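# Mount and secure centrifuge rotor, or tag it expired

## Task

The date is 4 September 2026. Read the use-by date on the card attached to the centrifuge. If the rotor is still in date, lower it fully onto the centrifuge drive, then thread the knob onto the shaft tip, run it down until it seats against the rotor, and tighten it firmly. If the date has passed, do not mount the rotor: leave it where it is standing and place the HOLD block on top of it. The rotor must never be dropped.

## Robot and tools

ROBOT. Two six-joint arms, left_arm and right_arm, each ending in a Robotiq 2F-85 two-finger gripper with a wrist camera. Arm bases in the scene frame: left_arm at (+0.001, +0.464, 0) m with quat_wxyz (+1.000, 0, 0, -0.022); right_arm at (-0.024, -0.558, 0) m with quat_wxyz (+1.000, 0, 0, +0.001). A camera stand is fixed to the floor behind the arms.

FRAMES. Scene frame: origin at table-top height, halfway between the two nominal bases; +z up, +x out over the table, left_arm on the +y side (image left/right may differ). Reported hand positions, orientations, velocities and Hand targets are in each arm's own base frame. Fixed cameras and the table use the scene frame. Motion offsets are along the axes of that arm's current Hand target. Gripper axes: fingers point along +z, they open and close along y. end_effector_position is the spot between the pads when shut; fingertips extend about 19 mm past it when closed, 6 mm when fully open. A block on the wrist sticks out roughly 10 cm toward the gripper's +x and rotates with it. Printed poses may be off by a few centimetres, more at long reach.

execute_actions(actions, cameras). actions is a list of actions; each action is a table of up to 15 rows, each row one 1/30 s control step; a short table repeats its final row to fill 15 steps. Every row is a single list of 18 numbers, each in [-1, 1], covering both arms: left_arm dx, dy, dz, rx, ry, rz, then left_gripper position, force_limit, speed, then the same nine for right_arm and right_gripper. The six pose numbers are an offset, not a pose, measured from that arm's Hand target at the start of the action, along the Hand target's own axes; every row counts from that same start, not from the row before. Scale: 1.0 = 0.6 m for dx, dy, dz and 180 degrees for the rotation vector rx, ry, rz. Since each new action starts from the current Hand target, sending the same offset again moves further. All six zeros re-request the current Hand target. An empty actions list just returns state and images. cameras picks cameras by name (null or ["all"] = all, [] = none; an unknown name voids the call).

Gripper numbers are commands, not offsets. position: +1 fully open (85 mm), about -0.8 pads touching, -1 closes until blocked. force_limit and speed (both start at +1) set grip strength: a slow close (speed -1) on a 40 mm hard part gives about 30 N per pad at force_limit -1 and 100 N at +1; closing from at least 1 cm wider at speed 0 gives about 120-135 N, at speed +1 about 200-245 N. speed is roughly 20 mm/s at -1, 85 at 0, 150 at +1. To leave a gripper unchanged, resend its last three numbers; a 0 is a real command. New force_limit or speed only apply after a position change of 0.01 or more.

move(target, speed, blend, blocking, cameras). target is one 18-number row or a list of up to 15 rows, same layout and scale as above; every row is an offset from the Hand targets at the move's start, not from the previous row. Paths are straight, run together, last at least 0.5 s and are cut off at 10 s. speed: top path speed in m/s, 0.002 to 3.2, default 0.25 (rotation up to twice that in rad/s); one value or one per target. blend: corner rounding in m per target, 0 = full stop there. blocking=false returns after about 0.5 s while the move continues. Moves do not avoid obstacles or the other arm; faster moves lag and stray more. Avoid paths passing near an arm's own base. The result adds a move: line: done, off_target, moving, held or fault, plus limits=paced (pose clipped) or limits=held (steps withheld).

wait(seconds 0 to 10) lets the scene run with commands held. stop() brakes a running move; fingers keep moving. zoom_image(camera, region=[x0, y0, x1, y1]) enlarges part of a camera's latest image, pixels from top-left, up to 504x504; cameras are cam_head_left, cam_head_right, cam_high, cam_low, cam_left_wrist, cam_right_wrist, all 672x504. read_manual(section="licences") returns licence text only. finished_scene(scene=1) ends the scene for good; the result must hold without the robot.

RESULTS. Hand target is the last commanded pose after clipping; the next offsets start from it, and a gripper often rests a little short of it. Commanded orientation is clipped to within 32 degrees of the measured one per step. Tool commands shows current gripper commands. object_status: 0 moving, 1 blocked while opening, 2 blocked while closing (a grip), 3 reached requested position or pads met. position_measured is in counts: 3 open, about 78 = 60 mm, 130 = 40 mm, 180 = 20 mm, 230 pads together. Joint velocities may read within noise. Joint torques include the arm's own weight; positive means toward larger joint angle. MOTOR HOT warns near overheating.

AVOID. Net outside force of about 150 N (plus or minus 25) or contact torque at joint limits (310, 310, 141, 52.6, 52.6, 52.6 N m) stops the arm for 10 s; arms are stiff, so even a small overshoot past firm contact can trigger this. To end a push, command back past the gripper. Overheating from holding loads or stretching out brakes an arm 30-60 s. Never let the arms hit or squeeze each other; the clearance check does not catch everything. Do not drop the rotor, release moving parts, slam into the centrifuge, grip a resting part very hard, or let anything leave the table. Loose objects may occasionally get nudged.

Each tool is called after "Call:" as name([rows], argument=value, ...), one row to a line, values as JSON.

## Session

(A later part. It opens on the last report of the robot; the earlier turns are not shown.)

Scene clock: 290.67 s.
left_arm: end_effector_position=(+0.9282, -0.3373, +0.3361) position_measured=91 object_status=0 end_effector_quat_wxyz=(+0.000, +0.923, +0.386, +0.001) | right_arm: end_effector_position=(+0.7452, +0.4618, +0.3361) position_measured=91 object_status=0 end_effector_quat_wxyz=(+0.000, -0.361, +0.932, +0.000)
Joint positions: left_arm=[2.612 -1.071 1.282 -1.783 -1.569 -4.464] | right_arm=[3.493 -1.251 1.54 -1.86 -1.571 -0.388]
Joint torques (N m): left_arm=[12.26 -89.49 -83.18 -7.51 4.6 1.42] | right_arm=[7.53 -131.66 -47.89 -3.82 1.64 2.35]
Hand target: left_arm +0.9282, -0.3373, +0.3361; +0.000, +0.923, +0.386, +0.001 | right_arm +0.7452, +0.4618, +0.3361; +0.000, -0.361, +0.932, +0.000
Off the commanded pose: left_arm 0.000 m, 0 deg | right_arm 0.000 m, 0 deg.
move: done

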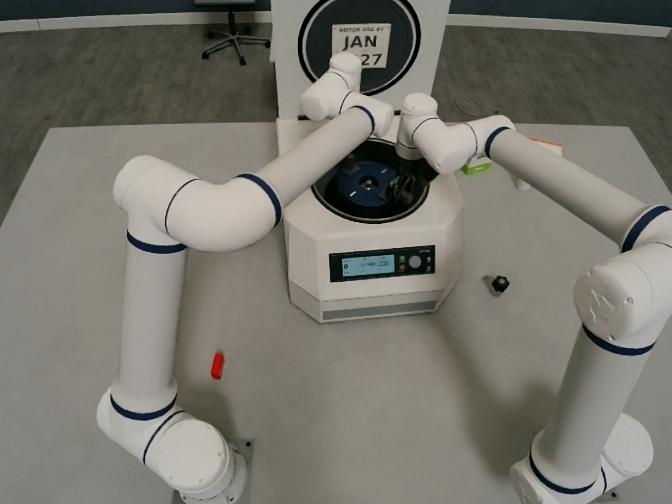

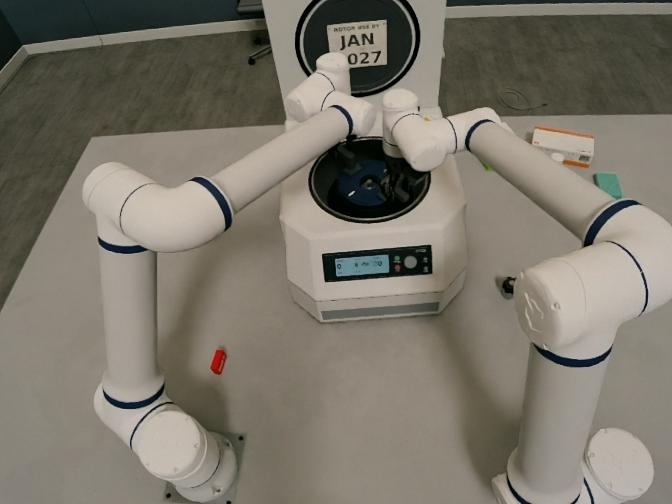

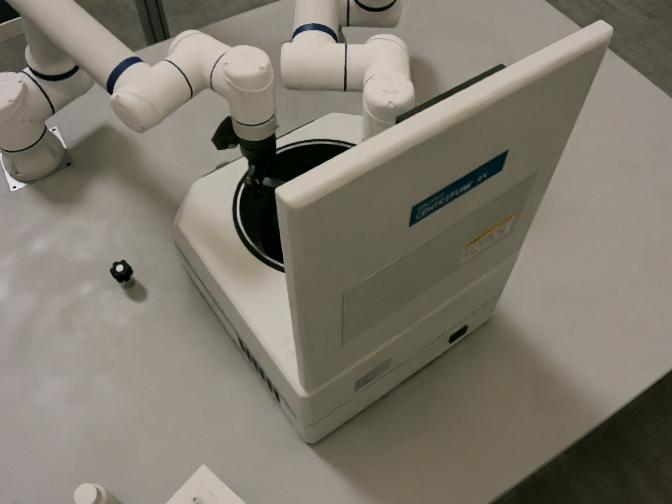

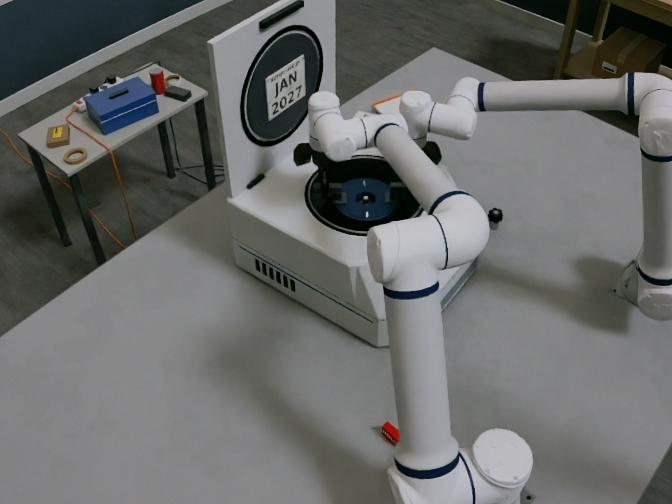

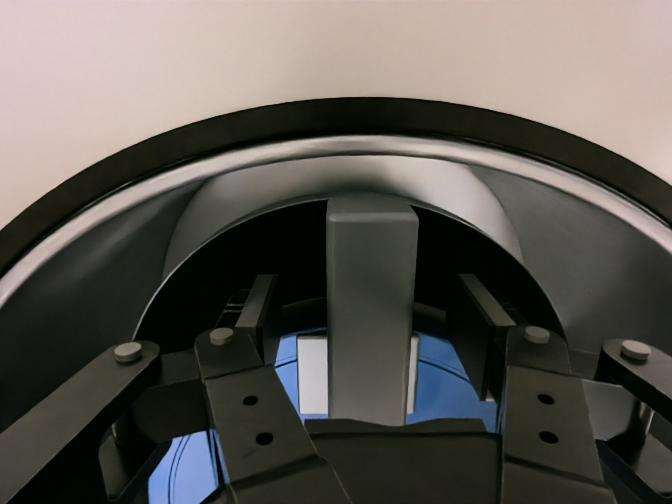

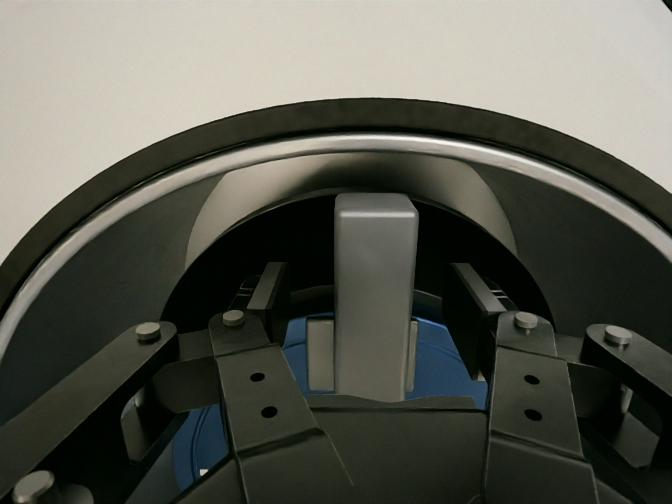

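Call:
move(target=[0,0,-0.125,0,0,0,0.3,0.4,-1,0,0,-0.125,0,0,0,0.3,0.4,-1], speed=0.15, cameras=["cam_left_wrist","cam_right_wrist"])

Call:
zoom_image(camera="cam_left_wrist", region=[270, 160, 480, 430])

Call:
zoom_image(camera="cam_right_wrist", region=[270, 150, 480, 410])

Call:
zoom_image(camera="cam_left_wrist", region=[300, 340, 400, 430])

Call:
zoom_image(camera="cam_right_wrist", region=[300, 320, 400, 410])

Scene clock: 293.43 s.
left_arm: end_effector_position=(+0.9281, -0.3373, +0.4109) position_measured=91 object_status=3 end_effector_quat_wxyz=(+0.000, +0.923, +0.386, +0.001) | right_arm: end_effector_position=(+0.7452, +0.4618, +0.4109) position_measured=91 object_status=3 end_effector_quat_wxyz=(+0.000, -0.361, +0.932, +0.000)
Joint positions: left_arm=[2.612 -1.091 1.178 -1.66 -1.569 -4.464] | right_arm=[3.493 -1.278 1.442 -1.734 -1.571 -0.388]
Joint torques (N m): left_arm=[-15.44 -88.48 -85.74 -3.95 1.51 -2.75] | right_arm=[7.33 -130.43 -48.3 0.86 0.08 2.38]
Hand target: left_arm +0.9280, -0.3374, +0.4111; +0.000, +0.923, +0.386, +0.001 | right_arm +0.7452, +0.4618, +0.4111; +0.000, -0.361, +0.932, +0.000
Off the commanded pose: left_arm 0.000 m, 0 deg | right_arm 0.000 m, 0 deg.
move: done
Images, in order (width x height): cam_left_wrist 672x504, cam_right_wrist 672x504.

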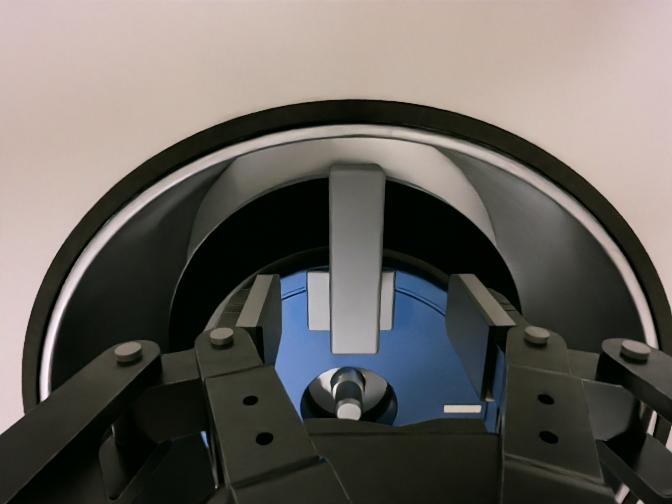

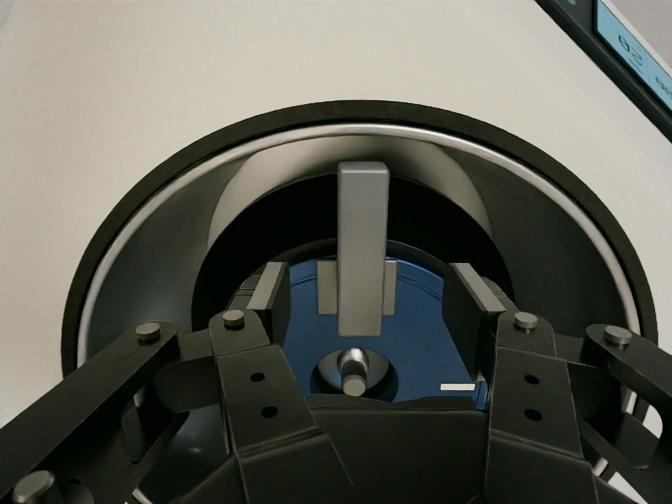

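Scaled by 1.867 from the camera's 672x504 image, which has a finer 960x720 frame.

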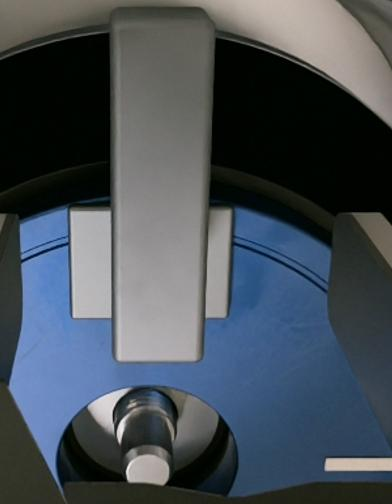

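Scaled by 1.938 from the camera's 672x504 image, which has a finer 960x720 frame.

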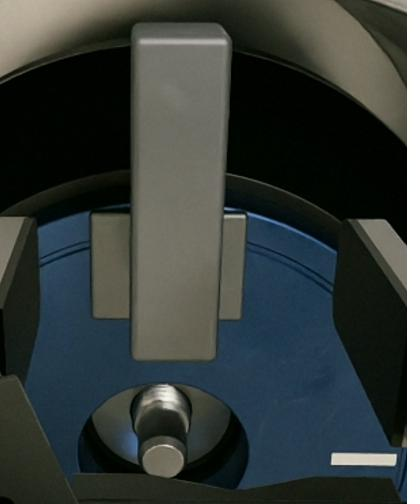

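Scaled by 5.040 from the camera's 672x504 image, which has a finer 960x720 frame.

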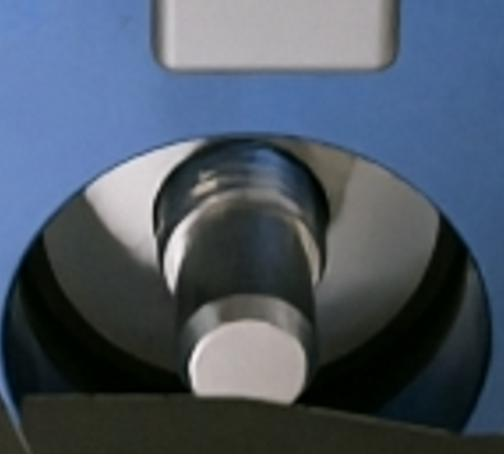

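Scaled by 5.040 from the camera's 672x504 image, which has a finer 960x720 frame.

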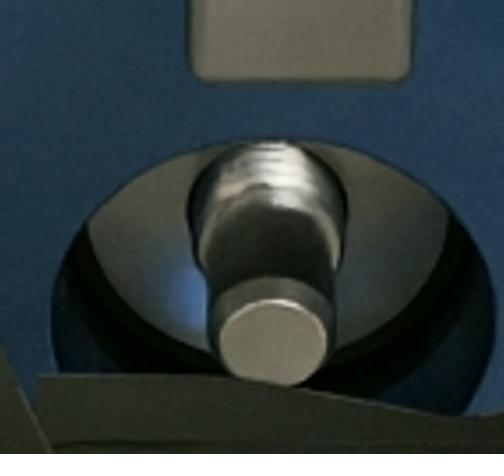

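Call:
move([
  [0,0,-0.28,0,0,0,0.3,0.4,-1,0,0,-0.148,0,0,0,0.3,0.4,-1],
  [-0.3367,-0.9053,-0.232,0,0,0,0.3,0.4,-1,0.5973,-0.272,0.185,0,0,-0.1817,0.3,0.4,-1],
], speed=0.4, blend=[0.03,0])

Call:
zoom_image(camera="cam_right_wrist", region=[290, 120, 430, 230])

Scene clock: 305.10 s.
left_arm: end_effector_position=(+0.3994, -0.0999, +0.5493) position_measured=91 object_status=3 end_effector_quat_wxyz=(+0.000, +0.923, +0.386, +0.001) | right_arm: end_effector_position=(+0.5904, +0.0998, +0.3004) position_measured=91 object_status=3 end_effector_quat_wxyz=(+0.000, -0.609, +0.793, +0.000)
Joint positions: left_arm=[2.449 -2.097 1.917 -1.392 -1.569 -4.626] | right_arm=[3.008 -1.686 2.092 -1.977 -1.571 -1.443]
Joint torques (N m): left_arm=[-19.78 -18.46 -60.74 -3.54 4.5 -2.94] | right_arm=[-9.34 -73.09 -33.56 -3.91 2.83 -4.23]
Hand target: left_arm +0.3992, -0.0998, +0.5493; +0.000, +0.923, +0.386, +0.001 | right_arm +0.5904, +0.0997, +0.3003; +0.000, -0.609, +0.793, +0.000
Off the commanded pose: left_arm 0.000 m, 0 deg | right_arm 0.000 m, 0 deg.
move: done

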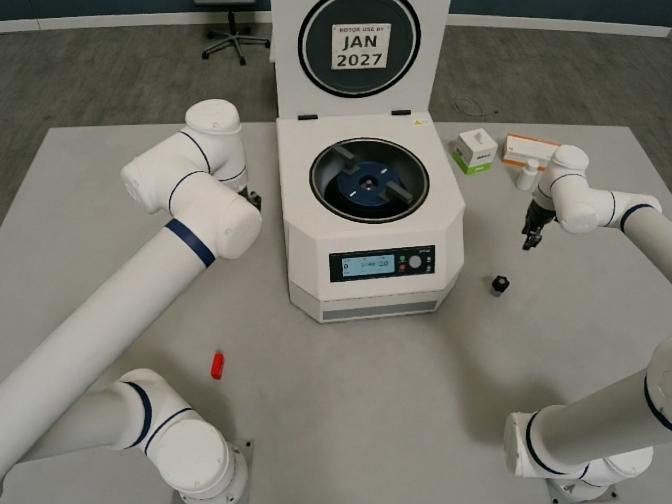

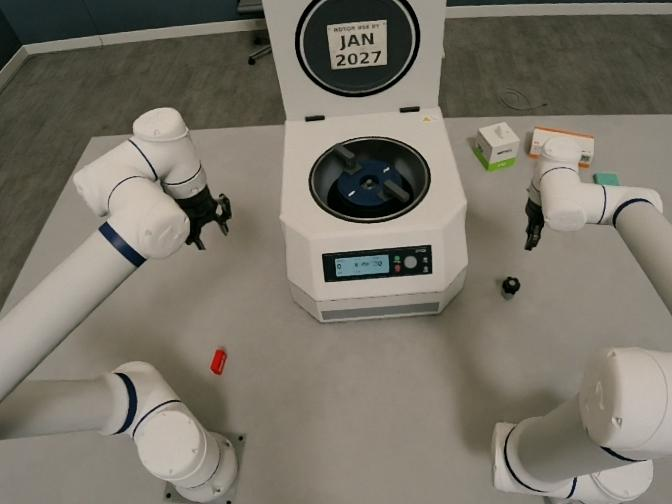

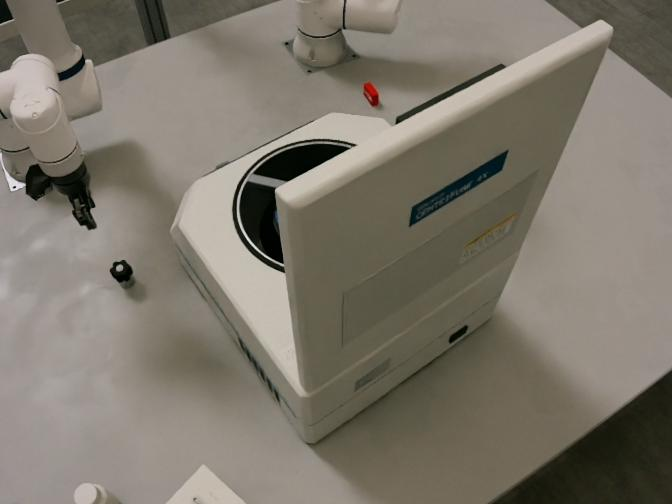

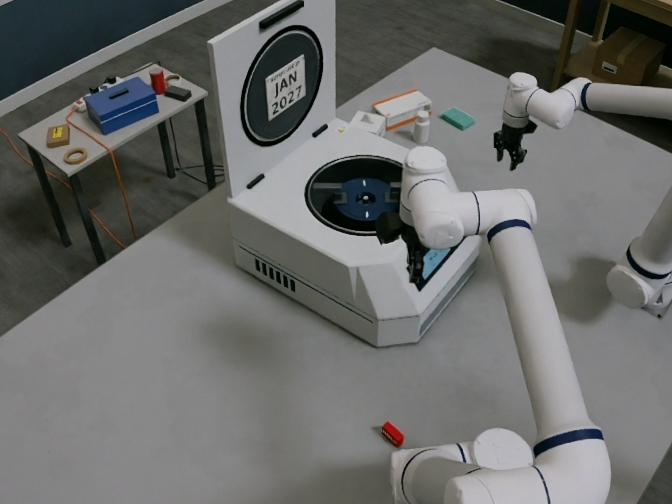

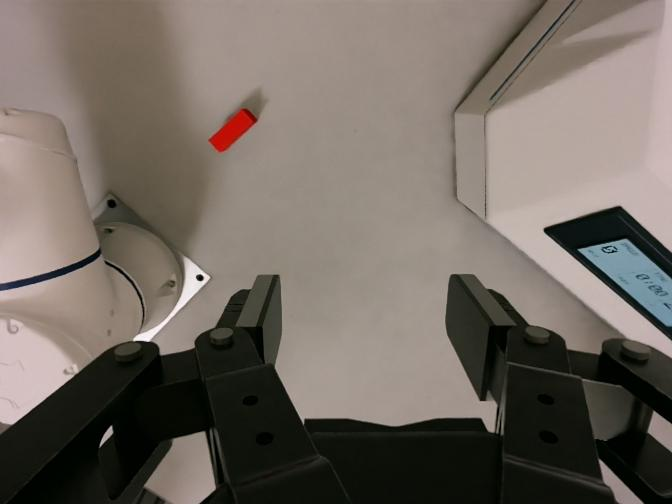

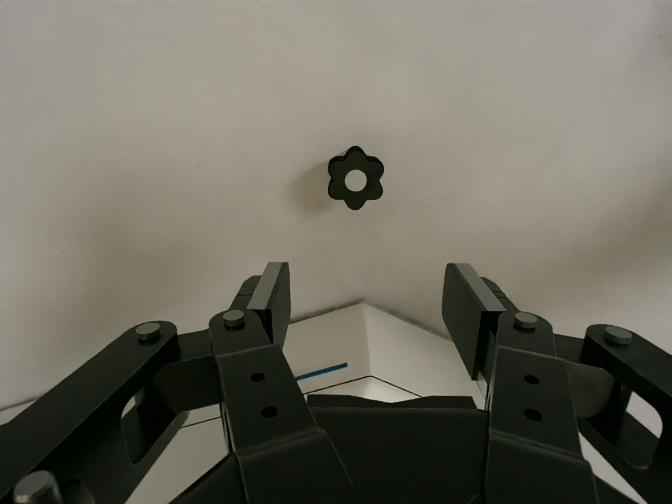

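Scaled by 3.600 from the camera's 672x504 image, which has a finer 960x720 frame.

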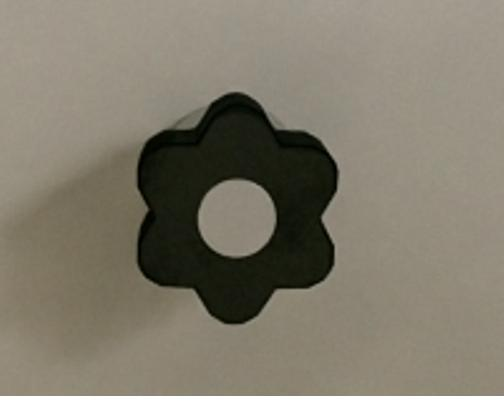

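Call:
move(target=[0,0,0,0,0,0,0.3,0.4,-1,0,0.0062,0.2338,0,0,0,1,0.4,0], speed=0.25, cameras=["cam_right_wrist"])

Call:
zoom_image(camera="cam_right_wrist", region=[280, 140, 460, 300])

Scene clock: 308.73 s.
left_arm: end_effector_position=(+0.3992, -0.0998, +0.5493) position_measured=91 object_status=3 end_effector_quat_wxyz=(+0.000, +0.923, +0.386, +0.001) | right_arm: end_effector_position=(+0.5867, +0.1006, +0.1602) position_measured=3 object_status=3 end_effector_quat_wxyz=(+0.000, -0.609, +0.793, +0.000)
Joint positions: left_arm=[2.449 -2.097 1.917 -1.392 -1.569 -4.626] | right_arm=[3.009 -1.546 2.251 -2.275 -1.571 -1.443]
Joint torques (N m): left_arm=[-20.78 -15.53 -60.37 -3.62 4.55 -3.11] | right_arm=[11.6 -39.27 -26.86 -3.58 2.32 2.91]
Hand target: left_arm +0.3992, -0.0998, +0.5493; +0.000, +0.923, +0.386, +0.001 | right_arm +0.5867, +0.1006, +0.1601; +0.000, -0.609, +0.793, +0.000
Off the commanded pose: left_arm 0.000 m, 0 deg | right_arm 0.000 m, 0 deg.
move: done
Images, in order (width x height): cam_right_wrist 672x504.

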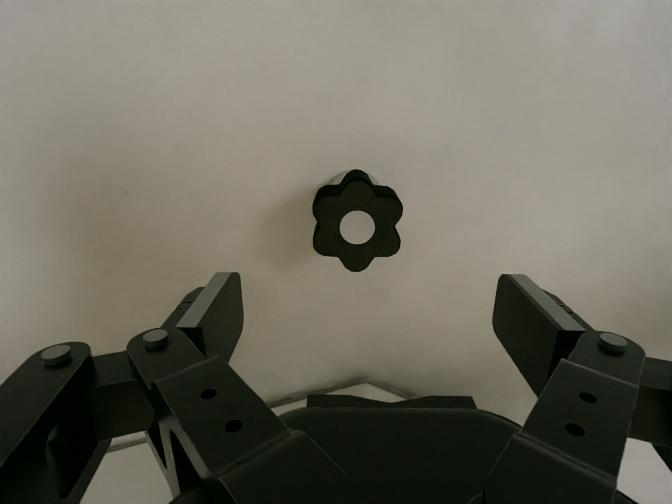

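Scaled by 2.800 from the camera's 672x504 image, which has a finer 960x720 frame.

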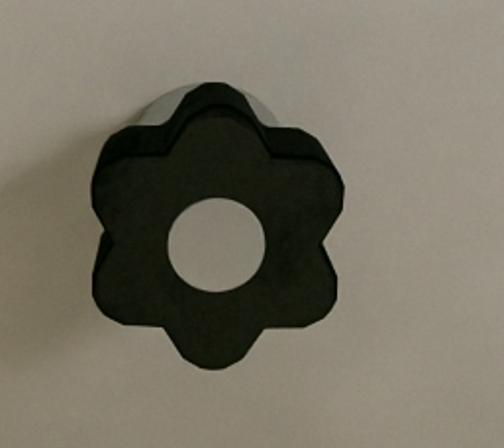

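Call:
move([
  [0,0,0,0,0,0,0.3,0.4,-1,-0.002,0,0.1787,0,0,0,1,0.4,0],
  [0,0,0,0,0,0,0.3,0.4,-1,-0.002,0,0.1787,0,0,0,-1,0,-1],
], speed=0.2, cameras=["cam_right_wrist"])

Call:
wait(seconds=0.6, cameras=[])

Scene clock: 318.00 s.
left_arm: end_effector_position=(+0.3992, -0.0998, +0.5493) position_measured=91 object_status=3 end_effector_quat_wxyz=(+0.000, +0.923, +0.386, +0.001) | right_arm: end_effector_position=(+0.5870, +0.1017, +0.0529) position_measured=110 object_status=0 end_effector_quat_wxyz=(+0.000, -0.609, +0.793, +0.000)
Joint positions: left_arm=[2.449 -2.097 1.917 -1.392 -1.569 -4.626] | right_arm=[3.011 -1.374 2.327 -2.524 -1.571 -1.441]
Joint torques (N m): left_arm=[-20.07 -15.68 -60.01 -3.57 4.81 -3.05] | right_arm=[11.65 -51.31 -21.47 -2.71 -0.17 2.59]
Hand target: left_arm +0.3992, -0.0998, +0.5493; +0.000, +0.923, +0.386, +0.001 | right_arm +0.5870, +0.1017, +0.0528; +0.000, -0.609, +0.793, +0.000
Off the commanded pose: left_arm 0.000 m, 0 deg | right_arm 0.000 m, 0 deg.
move: done
Images, in order (width x height): cam_right_wrist 672x504.

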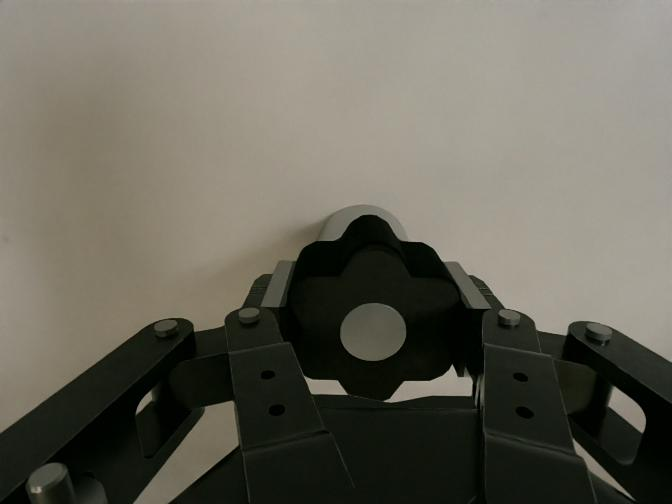

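Scene clock: 318.60 s.
left_arm: end_effector_position=(+0.3992, -0.0998, +0.5493) position_measured=91 object_status=3 end_effector_quat_wxyz=(+0.000, +0.923, +0.386, +0.001) | right_arm: end_effector_position=(+0.5870, +0.1017, +0.0529) position_measured=110 object_status=2 end_effector_quat_wxyz=(+0.000, -0.609, +0.793, +0.000)
Joint positions: left_arm=[2.449 -2.097 1.917 -1.392 -1.569 -4.626] | right_arm=[3.011 -1.374 2.327 -2.524 -1.571 -1.441]
Joint torques (N m): left_arm=[-19.46 -15.45 -60.26 -3.6 4.71 -3.21] | right_arm=[9.22 -51.94 -21.33 -0.49 0.13 2.73]
Hand target: left_arm +0.3992, -0.0998, +0.5493; +0.000, +0.923, +0.386, +0.001 | right_arm +0.5870, +0.1017, +0.0528; +0.000, -0.609, +0.793, +0.000
Tool commands: left_gripper/position=+0.3 left_gripper/force_limit=+0.4 left_gripper/speed=-1.0 right_gripper/position=-1.0 right_gripper/force_limit=+0.0 right_gripper/speed=-1.0
Off the commanded pose: left_arm 0.000 m, 0 deg | right_arm 0.000 m, 0 deg.
wait: 0.60 s; at rest by 0.17 s
No camera images: "cameras" was empty.

Call:
move([
  [0,0,0,0,0,0,0.3,0.4,-1,0,0,-0.6618,0,0,-0.528,-1,0,-1],
  [0,0,0,0,0,0,0.3,0.4,-1,-0.4113,-0.1058,-0.6618,0,0,0.944,-1,0,-1],
  [0,0,0,0,0,0,0.3,0.4,-1,-0.8227,-0.2117,-0.6618,0,0,0.4167,-1,0,-1],
  [0,0,0,0,0,0,0.3,0.4,-1,-0.8227,-0.2117,-0.5785,0,0,0.4167,-1,0,-1],
], speed=[0.5,0.5,0.4,0.15], blend=[0.02,0.02,0,0])

Call:
zoom_image(camera="cam_right_wrist", region=[260, 130, 480, 300])

Scene clock: 331.10 s.
left_arm: end_effector_position=(+0.3992, -0.0998, +0.5493) position_measured=91 object_status=3 end_effector_quat_wxyz=(+0.000, +0.923, +0.386, +0.001) | right_arm: end_effector_position=(+0.8370, +0.5461, +0.3999) position_measured=110 object_status=2 end_effector_quat_wxyz=(+0.000, -0.001, +1.000, +0.000)
Joint positions: left_arm=[2.449 -2.097 1.917 -1.392 -1.569 -4.626] | right_arm=[3.541 -1.066 1.161 -1.665 -1.571 -5.885]
Joint torques (N m): left_arm=[-19.11 -15.19 -60.47 -3.99 4.25 -2.69] | right_arm=[7.07 -122.06 -39.04 -4.24 1.62 -3.9]
Hand target: left_arm +0.3992, -0.0998, +0.5493; +0.000, +0.923, +0.386, +0.001 | right_arm +0.8370, +0.5461, +0.3996; +0.000, -0.001, +1.000, +0.000
Off the commanded pose: left_arm 0.000 m, 0 deg | right_arm 0.000 m, 0 deg.
move: done

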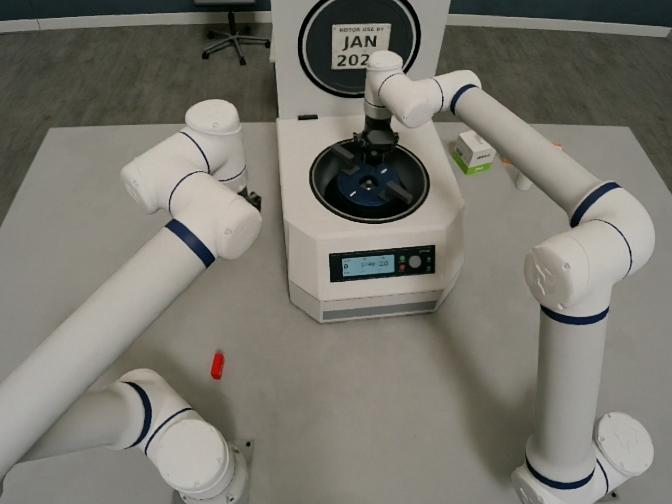

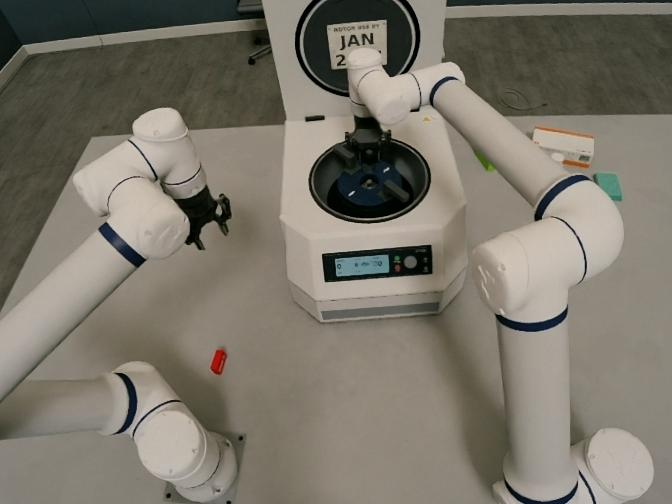

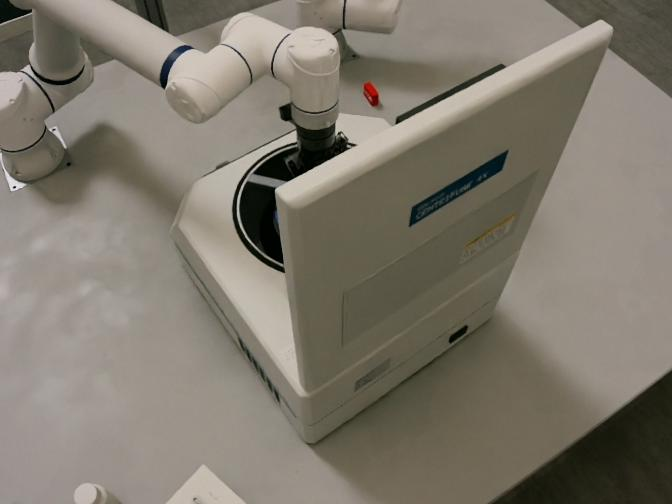

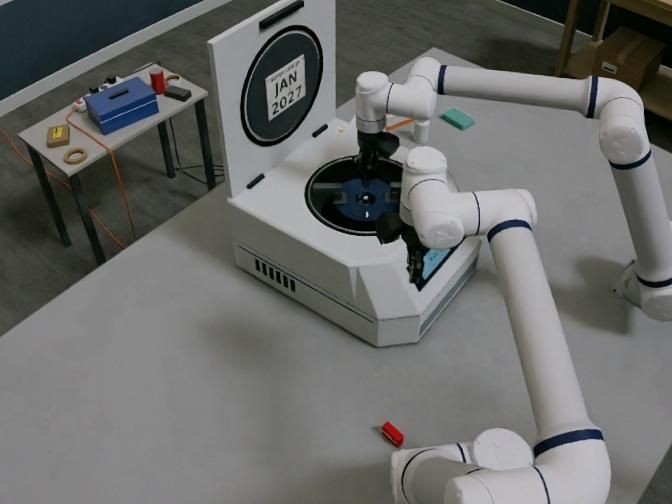

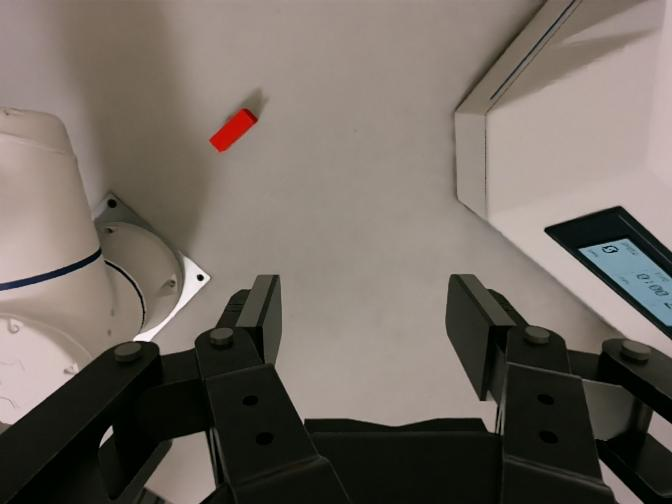

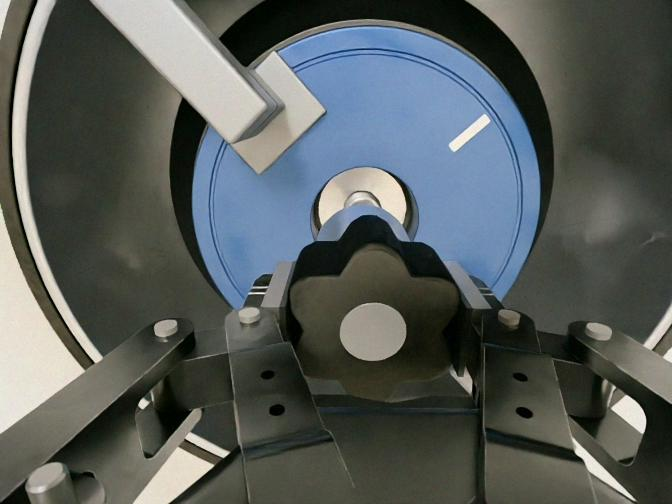

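Scaled by 2.291 from the camera's 672x504 image, which has a finer 960x720 frame.

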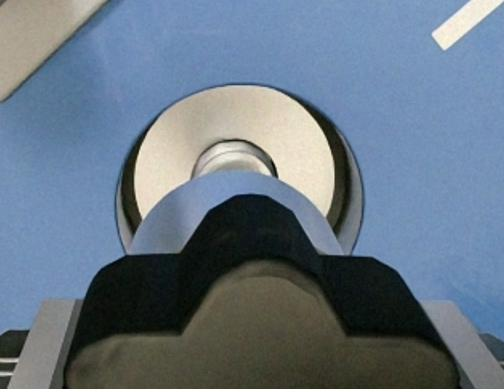

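Call:
move(target=[0,0,0,0,0,0,0.3,0.4,-1,0,0.0072,0.041,0,0,0.5,-1,0,-1], speed=0.5, cameras=["cam_right_wrist"])

Call:
zoom_image(camera="cam_right_wrist", region=[260, 130, 480, 300])

Scene clock: 335.87 s.
left_arm: end_effector_position=(+0.3992, -0.0998, +0.5493) position_measured=91 object_status=3 end_effector_quat_wxyz=(+0.000, +0.923, +0.386, +0.001) | right_arm: end_effector_position=(+0.8370, +0.5504, +0.3751) position_measured=110 object_status=2 end_effector_quat_wxyz=(+0.000, +0.707, +0.708, +0.000)
Joint positions: left_arm=[2.449 -2.097 1.917 -1.392 -1.569 -4.626] | right_arm=[3.545 -1.057 1.19 -1.703 -1.571 -4.31]
Joint torques (N m): left_arm=[-16.99 -15.75 -59.9 -4.07 4.48 -2.7] | right_arm=[12.95 -120.65 -38.65 -4.48 -1.09 2.43]
Hand target: left_arm +0.3992, -0.0998, +0.5493; +0.000, +0.923, +0.386, +0.001 | right_arm +0.8370, +0.5504, +0.3750; +0.000, +0.707, +0.707, +0.000
Off the commanded pose: left_arm 0.000 m, 0 deg | right_arm 0.000 m, 0 deg.
move: done
Images, in order (width x height): cam_right_wrist 672x504.

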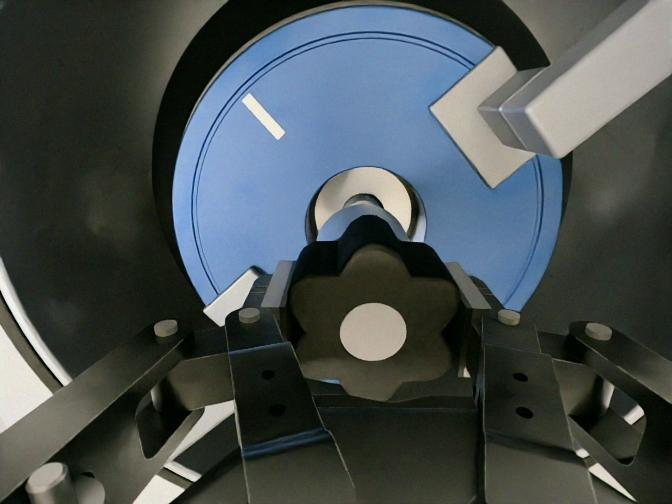

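Scaled by 2.291 from the camera's 672x504 image, which has a finer 960x720 frame.

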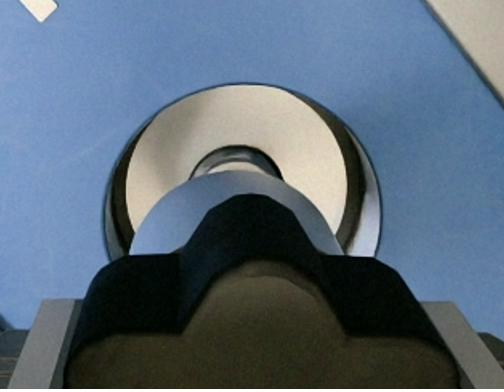

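Call:
move(target=[0,0,0,0,0,0,0.3,0.4,-1,0,0.0065,0.0367,0,0,0,-1,0,-1], speed=0.1, cameras=["cam_right_wrist","cam_low","cam_head_right"])

Call:
zoom_image(camera="cam_right_wrist", region=[260, 130, 480, 300])

Call:
zoom_image(camera="cam_low", region=[320, 120, 420, 220])

Call:
zoom_image(camera="cam_head_right", region=[320, 110, 420, 210])

Scene clock: 339.40 s.
left_arm: end_effector_position=(+0.3992, -0.0998, +0.5493) position_measured=91 object_status=3 end_effector_quat_wxyz=(+0.000, +0.923, +0.386, +0.001) | right_arm: end_effector_position=(+0.8409, +0.5504, +0.3533) position_measured=110 object_status=2 end_effector_quat_wxyz=(+0.000, +0.707, +0.707, +0.000)
Joint positions: left_arm=[2.449 -2.097 1.917 -1.392 -1.569 -4.626] | right_arm=[3.544 -1.046 1.212 -1.736 -1.571 -4.311]
Joint torques (N m): left_arm=[-19.65 -14.68 -59.27 -3.96 4.67 -2.78] | right_arm=[-9.9 -123.7 -38.42 -4.44 -0.87 -3.73]
Hand target: left_arm +0.3992, -0.0998, +0.5493; +0.000, +0.923, +0.386, +0.001 | right_arm +0.8409, +0.5504, +0.3530; +0.000, +0.707, +0.707, +0.000
Off the commanded pose: left_arm 0.000 m, 0 deg | right_arm 0.000 m, 0 deg.
move: done
Images, in order (width x height): cam_head_right 672x504, cam_low 672x504, cam_right_wrist 672x504.

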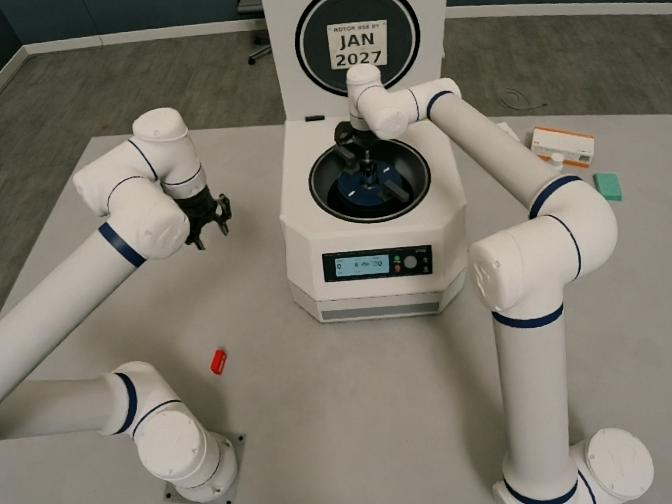

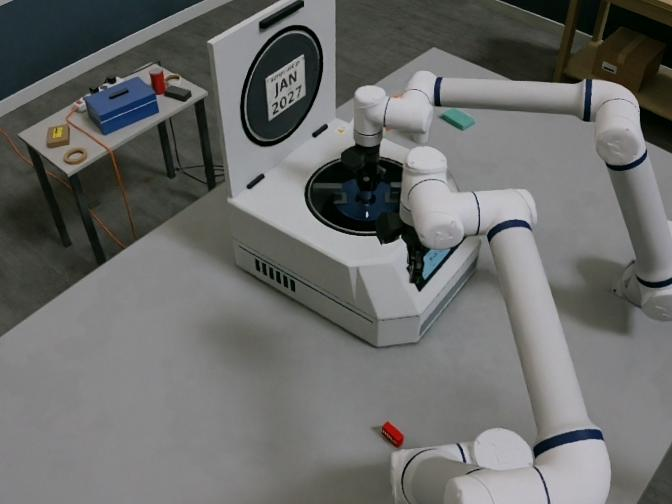

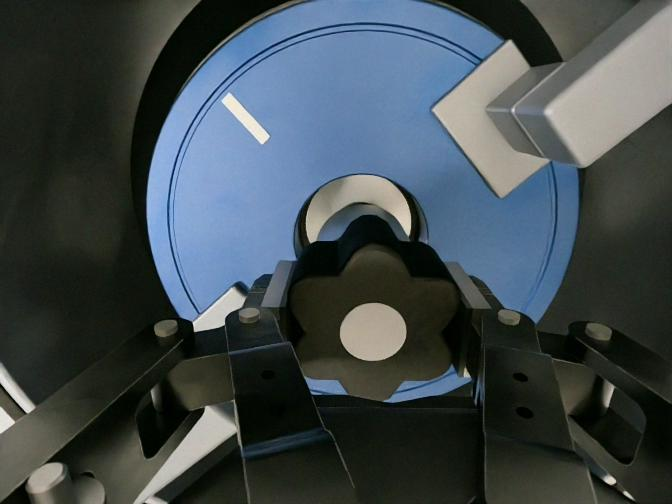

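Scaled by 2.291 from the camera's 672x504 image, which has a finer 960x720 frame.

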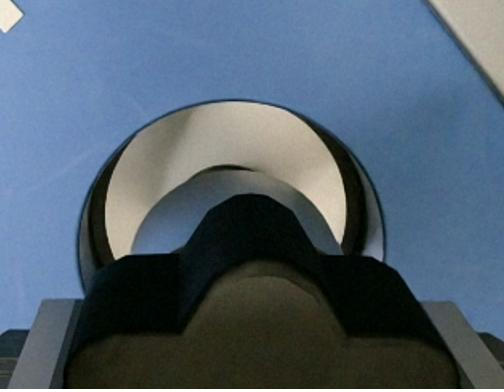

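Scaled by 5.040 from the camera's 672x504 image, which has a finer 960x720 frame.

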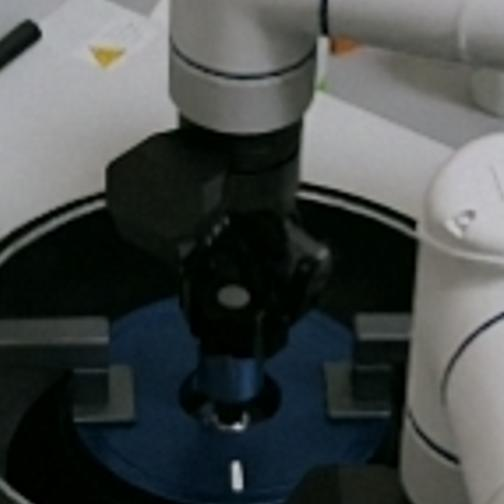

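Scaled by 5.040 from the camera's 672x504 image, which has a finer 960x720 frame.

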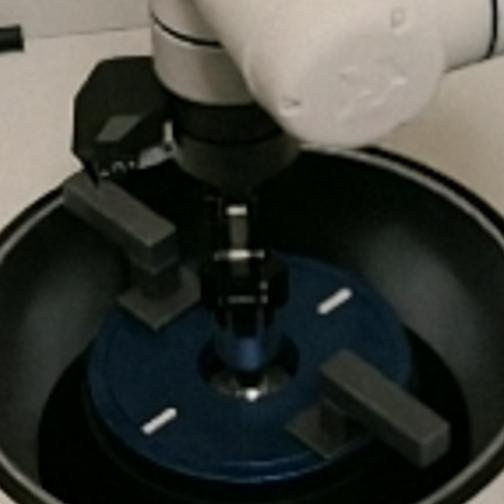

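Call:
move(target=[0,0,0,0,0,0,0.3,0.4,-1,0,0,0.0125,0,0,0,-1,0,-1], speed=0.03, cameras=[])

Call:
move(target=[0,0,0,0,0,0,0.3,0.4,-1,0,0,0.0083,0,0,0,-1,0,-1], speed=0.03, cameras=[])

Call:
move(target=[0,0,0,0,0,0,0.3,0.4,-1,0,0,0.005,0,0,0,-1,0,-1], speed=0.02, cameras=[])

Call:
move(target=[0,0,0,0,0,0,0.3,0.4,-1,0,0,0.0033,0,0,0,-1,0,-1], speed=0.02, cameras=["cam_right_wrist"])

Scene clock: 343.60 s.
left_arm: end_effector_position=(+0.3992, -0.0998, +0.5493) position_measured=91 object_status=3 end_effector_quat_wxyz=(+0.000, +0.923, +0.386, +0.001) | right_arm: end_effector_position=(+0.8409, +0.5504, +0.3458) position_measured=110 object_status=2 end_effector_quat_wxyz=(+0.000, +0.707, +0.707, +0.000)
Joint positions: left_arm=[2.449 -2.097 1.917 -1.392 -1.569 -4.626] | right_arm=[3.544 -1.044 1.221 -1.748 -1.571 -4.311]
Joint torques (N m): left_arm=[-17.61 -15.88 -60.19 -4.2 4.51 -2.57] | right_arm=[-9.23 -122.6 -38.28 -4.58 1.12 -3.67]
Hand target: left_arm +0.3992, -0.0998, +0.5493; +0.000, +0.923, +0.386, +0.001 | right_arm +0.8409, +0.5504, +0.3455; +0.000, +0.707, +0.707, +0.000
Off the commanded pose: left_arm 0.000 m, 0 deg | right_arm 0.000 m, 0 deg.
move: done
No camera images: "cameras" was empty.

Scene clock: 344.30 s.
left_arm: end_effector_position=(+0.3992, -0.0998, +0.5493) position_measured=91 object_status=3 end_effector_quat_wxyz=(+0.000, +0.923, +0.386, +0.001) | right_arm: end_effector_position=(+0.8409, +0.5504, +0.3408) position_measured=110 object_status=2 end_effector_quat_wxyz=(+0.000, +0.707, +0.707, +0.000)
Joint positions: left_arm=[2.449 -2.097 1.917 -1.392 -1.569 -4.626] | right_arm=[3.544 -1.042 1.228 -1.756 -1.571 -4.311]
Joint torques (N m): left_arm=[-19.34 -15.64 -60.14 -4.26 4.54 -2.58] | right_arm=[-8.97 -122.95 -38.2 -4.65 1.33 -3.6]
Hand target: left_arm +0.3992, -0.0998, +0.5493; +0.000, +0.923, +0.386, +0.001 | right_arm +0.8409, +0.5504, +0.3405; +0.000, +0.707, +0.707, +0.000
Off the commanded pose: left_arm 0.000 m, 0 deg | right_arm 0.000 m, 0 deg.
move: done
No camera images: "cameras" was empty.

Scene clock: 345.00 s.
left_arm: end_effector_position=(+0.3992, -0.0998, +0.5493) position_measured=91 object_status=3 end_effector_quat_wxyz=(+0.000, +0.923, +0.386, +0.001) | right_arm: end_effector_position=(+0.8409, +0.5504, +0.3377) position_measured=110 object_status=2 end_effector_quat_wxyz=(+0.000, +0.707, +0.707, +0.000)
Joint positions: left_arm=[2.449 -2.097 1.917 -1.392 -1.569 -4.626] | right_arm=[3.544 -1.041 1.232 -1.761 -1.571 -4.311]
Joint torques (N m): left_arm=[-19.54 -15.02 -60.61 -4.04 4.49 -2.36] | right_arm=[-9.12 -124.01 -38.17 -4.26 1.52 -3.71]
Hand target: left_arm +0.3992, -0.0998, +0.5493; +0.000, +0.923, +0.386, +0.001 | right_arm +0.8409, +0.5504, +0.3375; +0.000, +0.707, +0.707, +0.000
Off the commanded pose: left_arm 0.000 m, 0 deg | right_arm 0.000 m, 0 deg.
move: done
No camera images: "cameras" was empty.

Scene clock: 345.70 s.
left_arm: end_effector_position=(+0.3992, -0.0998, +0.5493) position_measured=91 object_status=3 end_effector_quat_wxyz=(+0.000, +0.923, +0.386, +0.001) | right_arm: end_effector_position=(+0.8409, +0.5504, +0.3357) position_measured=110 object_status=2 end_effector_quat_wxyz=(+0.000, +0.707, +0.707, +0.000)
Joint positions: left_arm=[2.449 -2.097 1.917 -1.392 -1.569 -4.626] | right_arm=[3.544 -1.04 1.234 -1.764 -1.571 -4.311]
Joint torques (N m): left_arm=[-19.06 -15.11 -60.21 -4.1 4.4 -2.63] | right_arm=[-10.82 -124.44 -38.89 -4.47 1.5 -3.61]
Hand target: left_arm +0.3992, -0.0998, +0.5493; +0.000, +0.923, +0.386, +0.001 | right_arm +0.8409, +0.5504, +0.3356; +0.000, +0.707, +0.707, +0.000
Off the commanded pose: left_arm 0.000 m, 0 deg | right_arm 0.000 m, 0 deg.
move: done
Images, in order (width x height): cam_right_wrist 672x504.

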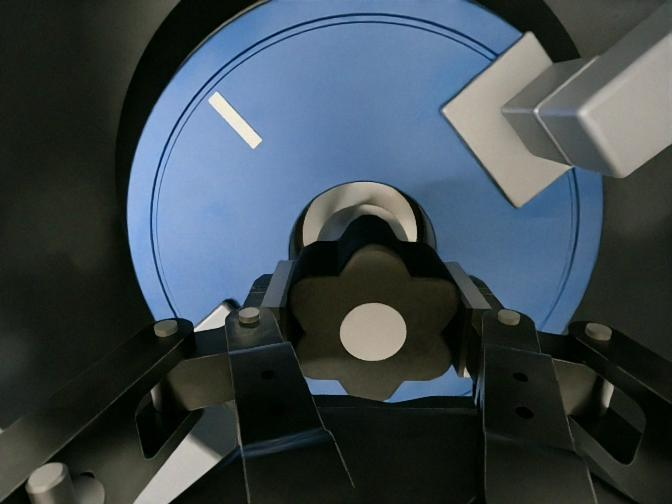

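Call:
move(target=[0,0,0,0,0,0,0.3,0.4,-1,0,0,0.0033,0,0,0,-1,0,-1], speed=0.02, cameras=[])

Call:
move(target=[0,0,0,0,0,0,0.3,0.4,-1,0,0,0.0033,0,0,0,-1,0,-1], speed=0.02, cameras=[])

Call:
move(target=[0,0,0,0,0,0,0.3,0.4,-1,0,0,0.0025,0,0,0,-1,0,-1], speed=0.02, cameras=[])

Call:
move(target=[0,0,0,0,0,0,0.3,0.4,-1,0,0,0.0025,0,0,0,-1,0,-1], speed=0.02, cameras=[])

Call:
move(target=[0,0,0,0,0,0,0.3,0.4,-1,0,0,0.0025,0,0,0,-1,0,-1], speed=0.02, cameras=["cam_right_wrist"])

Scene clock: 348.00 s.
left_arm: end_effector_position=(+0.3992, -0.0998, +0.5493) position_measured=91 object_status=3 end_effector_quat_wxyz=(+0.000, +0.923, +0.386, +0.001) | right_arm: end_effector_position=(+0.8409, +0.5504, +0.3337) position_measured=110 object_status=2 end_effector_quat_wxyz=(+0.000, +0.707, +0.707, +0.000)
Joint positions: left_arm=[2.449 -2.097 1.917 -1.392 -1.569 -4.626] | right_arm=[3.544 -1.04 1.237 -1.767 -1.571 -4.311]
Joint torques (N m): left_arm=[-18.53 -15.64 -60.35 -4.26 4.59 -2.73] | right_arm=[-8.32 -123.82 -37.82 -4.28 1.31 -3.66]
Hand target: left_arm +0.3992, -0.0998, +0.5493; +0.000, +0.923, +0.386, +0.001 | right_arm +0.8409, +0.5504, +0.3336; +0.000, +0.707, +0.707, +0.000
Off the commanded pose: left_arm 0.000 m, 0 deg | right_arm 0.000 m, 0 deg.
move: done
No camera images: "cameras" was empty.

Scene clock: 348.70 s.
left_arm: end_effector_position=(+0.3992, -0.0998, +0.5493) position_measured=91 object_status=3 end_effector_quat_wxyz=(+0.000, +0.923, +0.386, +0.001) | right_arm: end_effector_position=(+0.8409, +0.5504, +0.3317) position_measured=110 object_status=2 end_effector_quat_wxyz=(+0.000, +0.707, +0.707, +0.000)
Joint positions: left_arm=[2.449 -2.097 1.917 -1.392 -1.569 -4.626] | right_arm=[3.544 -1.039 1.239 -1.771 -1.571 -4.311]
Joint torques (N m): left_arm=[-17.74 -14.97 -60.5 -4.14 4.64 -2.58] | right_arm=[-9.28 -124.79 -38.03 -4.34 1.6 -3.63]
Hand target: left_arm +0.3992, -0.0998, +0.5493; +0.000, +0.923, +0.386, +0.001 | right_arm +0.8409, +0.5504, +0.3316; +0.000, +0.707, +0.707, +0.000
Off the commanded pose: left_arm 0.000 m, 0 deg | right_arm 0.000 m, 0 deg.
move: done
No camera images: "cameras" was empty.

Scene clock: 349.40 s.
left_arm: end_effector_position=(+0.3992, -0.0998, +0.5493) position_measured=91 object_status=3 end_effector_quat_wxyz=(+0.000, +0.923, +0.386, +0.001) | right_arm: end_effector_position=(+0.8409, +0.5504, +0.3302) position_measured=110 object_status=2 end_effector_quat_wxyz=(+0.000, +0.707, +0.707, +0.000)
Joint positions: left_arm=[2.449 -2.097 1.917 -1.392 -1.569 -4.626] | right_arm=[3.544 -1.039 1.241 -1.773 -1.571 -4.311]
Joint torques (N m): left_arm=[-18.88 -15.75 -60.59 -4.44 4.68 -2.52] | right_arm=[-6.5 -117.73 -37.42 -4.63 1.57 -3.42]
Hand target: left_arm +0.3992, -0.0998, +0.5493; +0.000, +0.923, +0.386, +0.001 | right_arm +0.8409, +0.5504, +0.3301; +0.000, +0.707, +0.707, +0.000
Off the commanded pose: left_arm 0.000 m, 0 deg | right_arm 0.000 m, 0 deg.
move: done
No camera images: "cameras" was empty.

Scene clock: 350.10 s.
left_arm: end_effector_position=(+0.3992, -0.0998, +0.5493) position_measured=91 object_status=3 end_effector_quat_wxyz=(+0.000, +0.923, +0.386, +0.001) | right_arm: end_effector_position=(+0.8409, +0.5504, +0.3289) position_measured=110 object_status=2 end_effector_quat_wxyz=(+0.000, +0.707, +0.707, +0.000)
Joint positions: left_arm=[2.449 -2.097 1.917 -1.392 -1.569 -4.626] | right_arm=[3.544 -1.038 1.243 -1.775 -1.571 -4.311]
Joint torques (N m): left_arm=[-18.46 -16.5 -60.24 -4.33 4.58 -2.77] | right_arm=[-1.51 -75.08 -26.18 -6.58 1.29 -3.66]
Hand target: left_arm +0.3992, -0.0998, +0.5493; +0.000, +0.923, +0.386, +0.001 | right_arm +0.8409, +0.5504, +0.3286; +0.000, +0.707, +0.707, +0.000
Off the commanded pose: left_arm 0.000 m, 0 deg | right_arm 0.000 m, 0 deg.
move: done
No camera images: "cameras" was empty.

Scene clock: 350.90 s.
left_arm: end_effector_position=(+0.3992, -0.0998, +0.5493) position_measured=91 object_status=3 end_effector_quat_wxyz=(+0.000, +0.923, +0.386, +0.001) | right_arm: end_effector_position=(+0.8409, +0.5503, +0.3261) position_measured=110 object_status=2 end_effector_quat_wxyz=(+0.000, +0.707, +0.707, -0.001)
Joint positions: left_arm=[2.449 -2.097 1.917 -1.392 -1.569 -4.626] | right_arm=[3.544 -1.037 1.246 -1.778 -1.571 -4.311]
Joint torques (N m): left_arm=[-17.97 -15.01 -60.91 -4.04 4.55 -2.87] | right_arm=[5.62 -169.27 -51 -3.36 1.31 -3.37]
Hand target: left_arm +0.3992, -0.0998, +0.5493; +0.000, +0.923, +0.386, +0.001 | right_arm +0.8409, +0.5504, +0.3271; +0.000, +0.707, +0.707, +0.000
Off the commanded pose: left_arm 0.000 m, 0 deg | right_arm 0.001 m, 0 deg.
move: done
Images, in order (width x height): cam_right_wrist 672x504.

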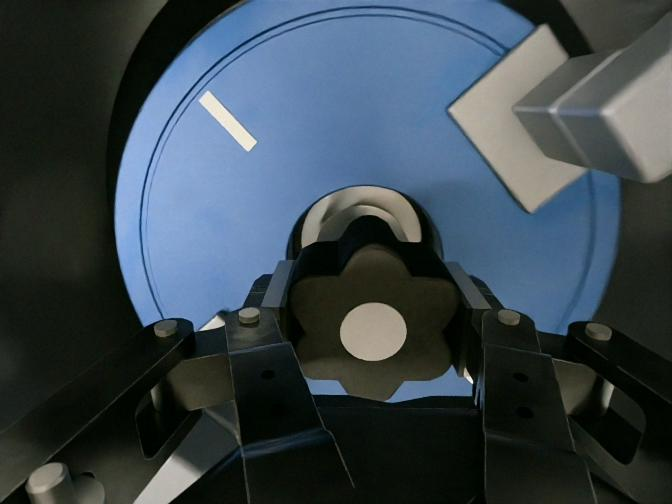

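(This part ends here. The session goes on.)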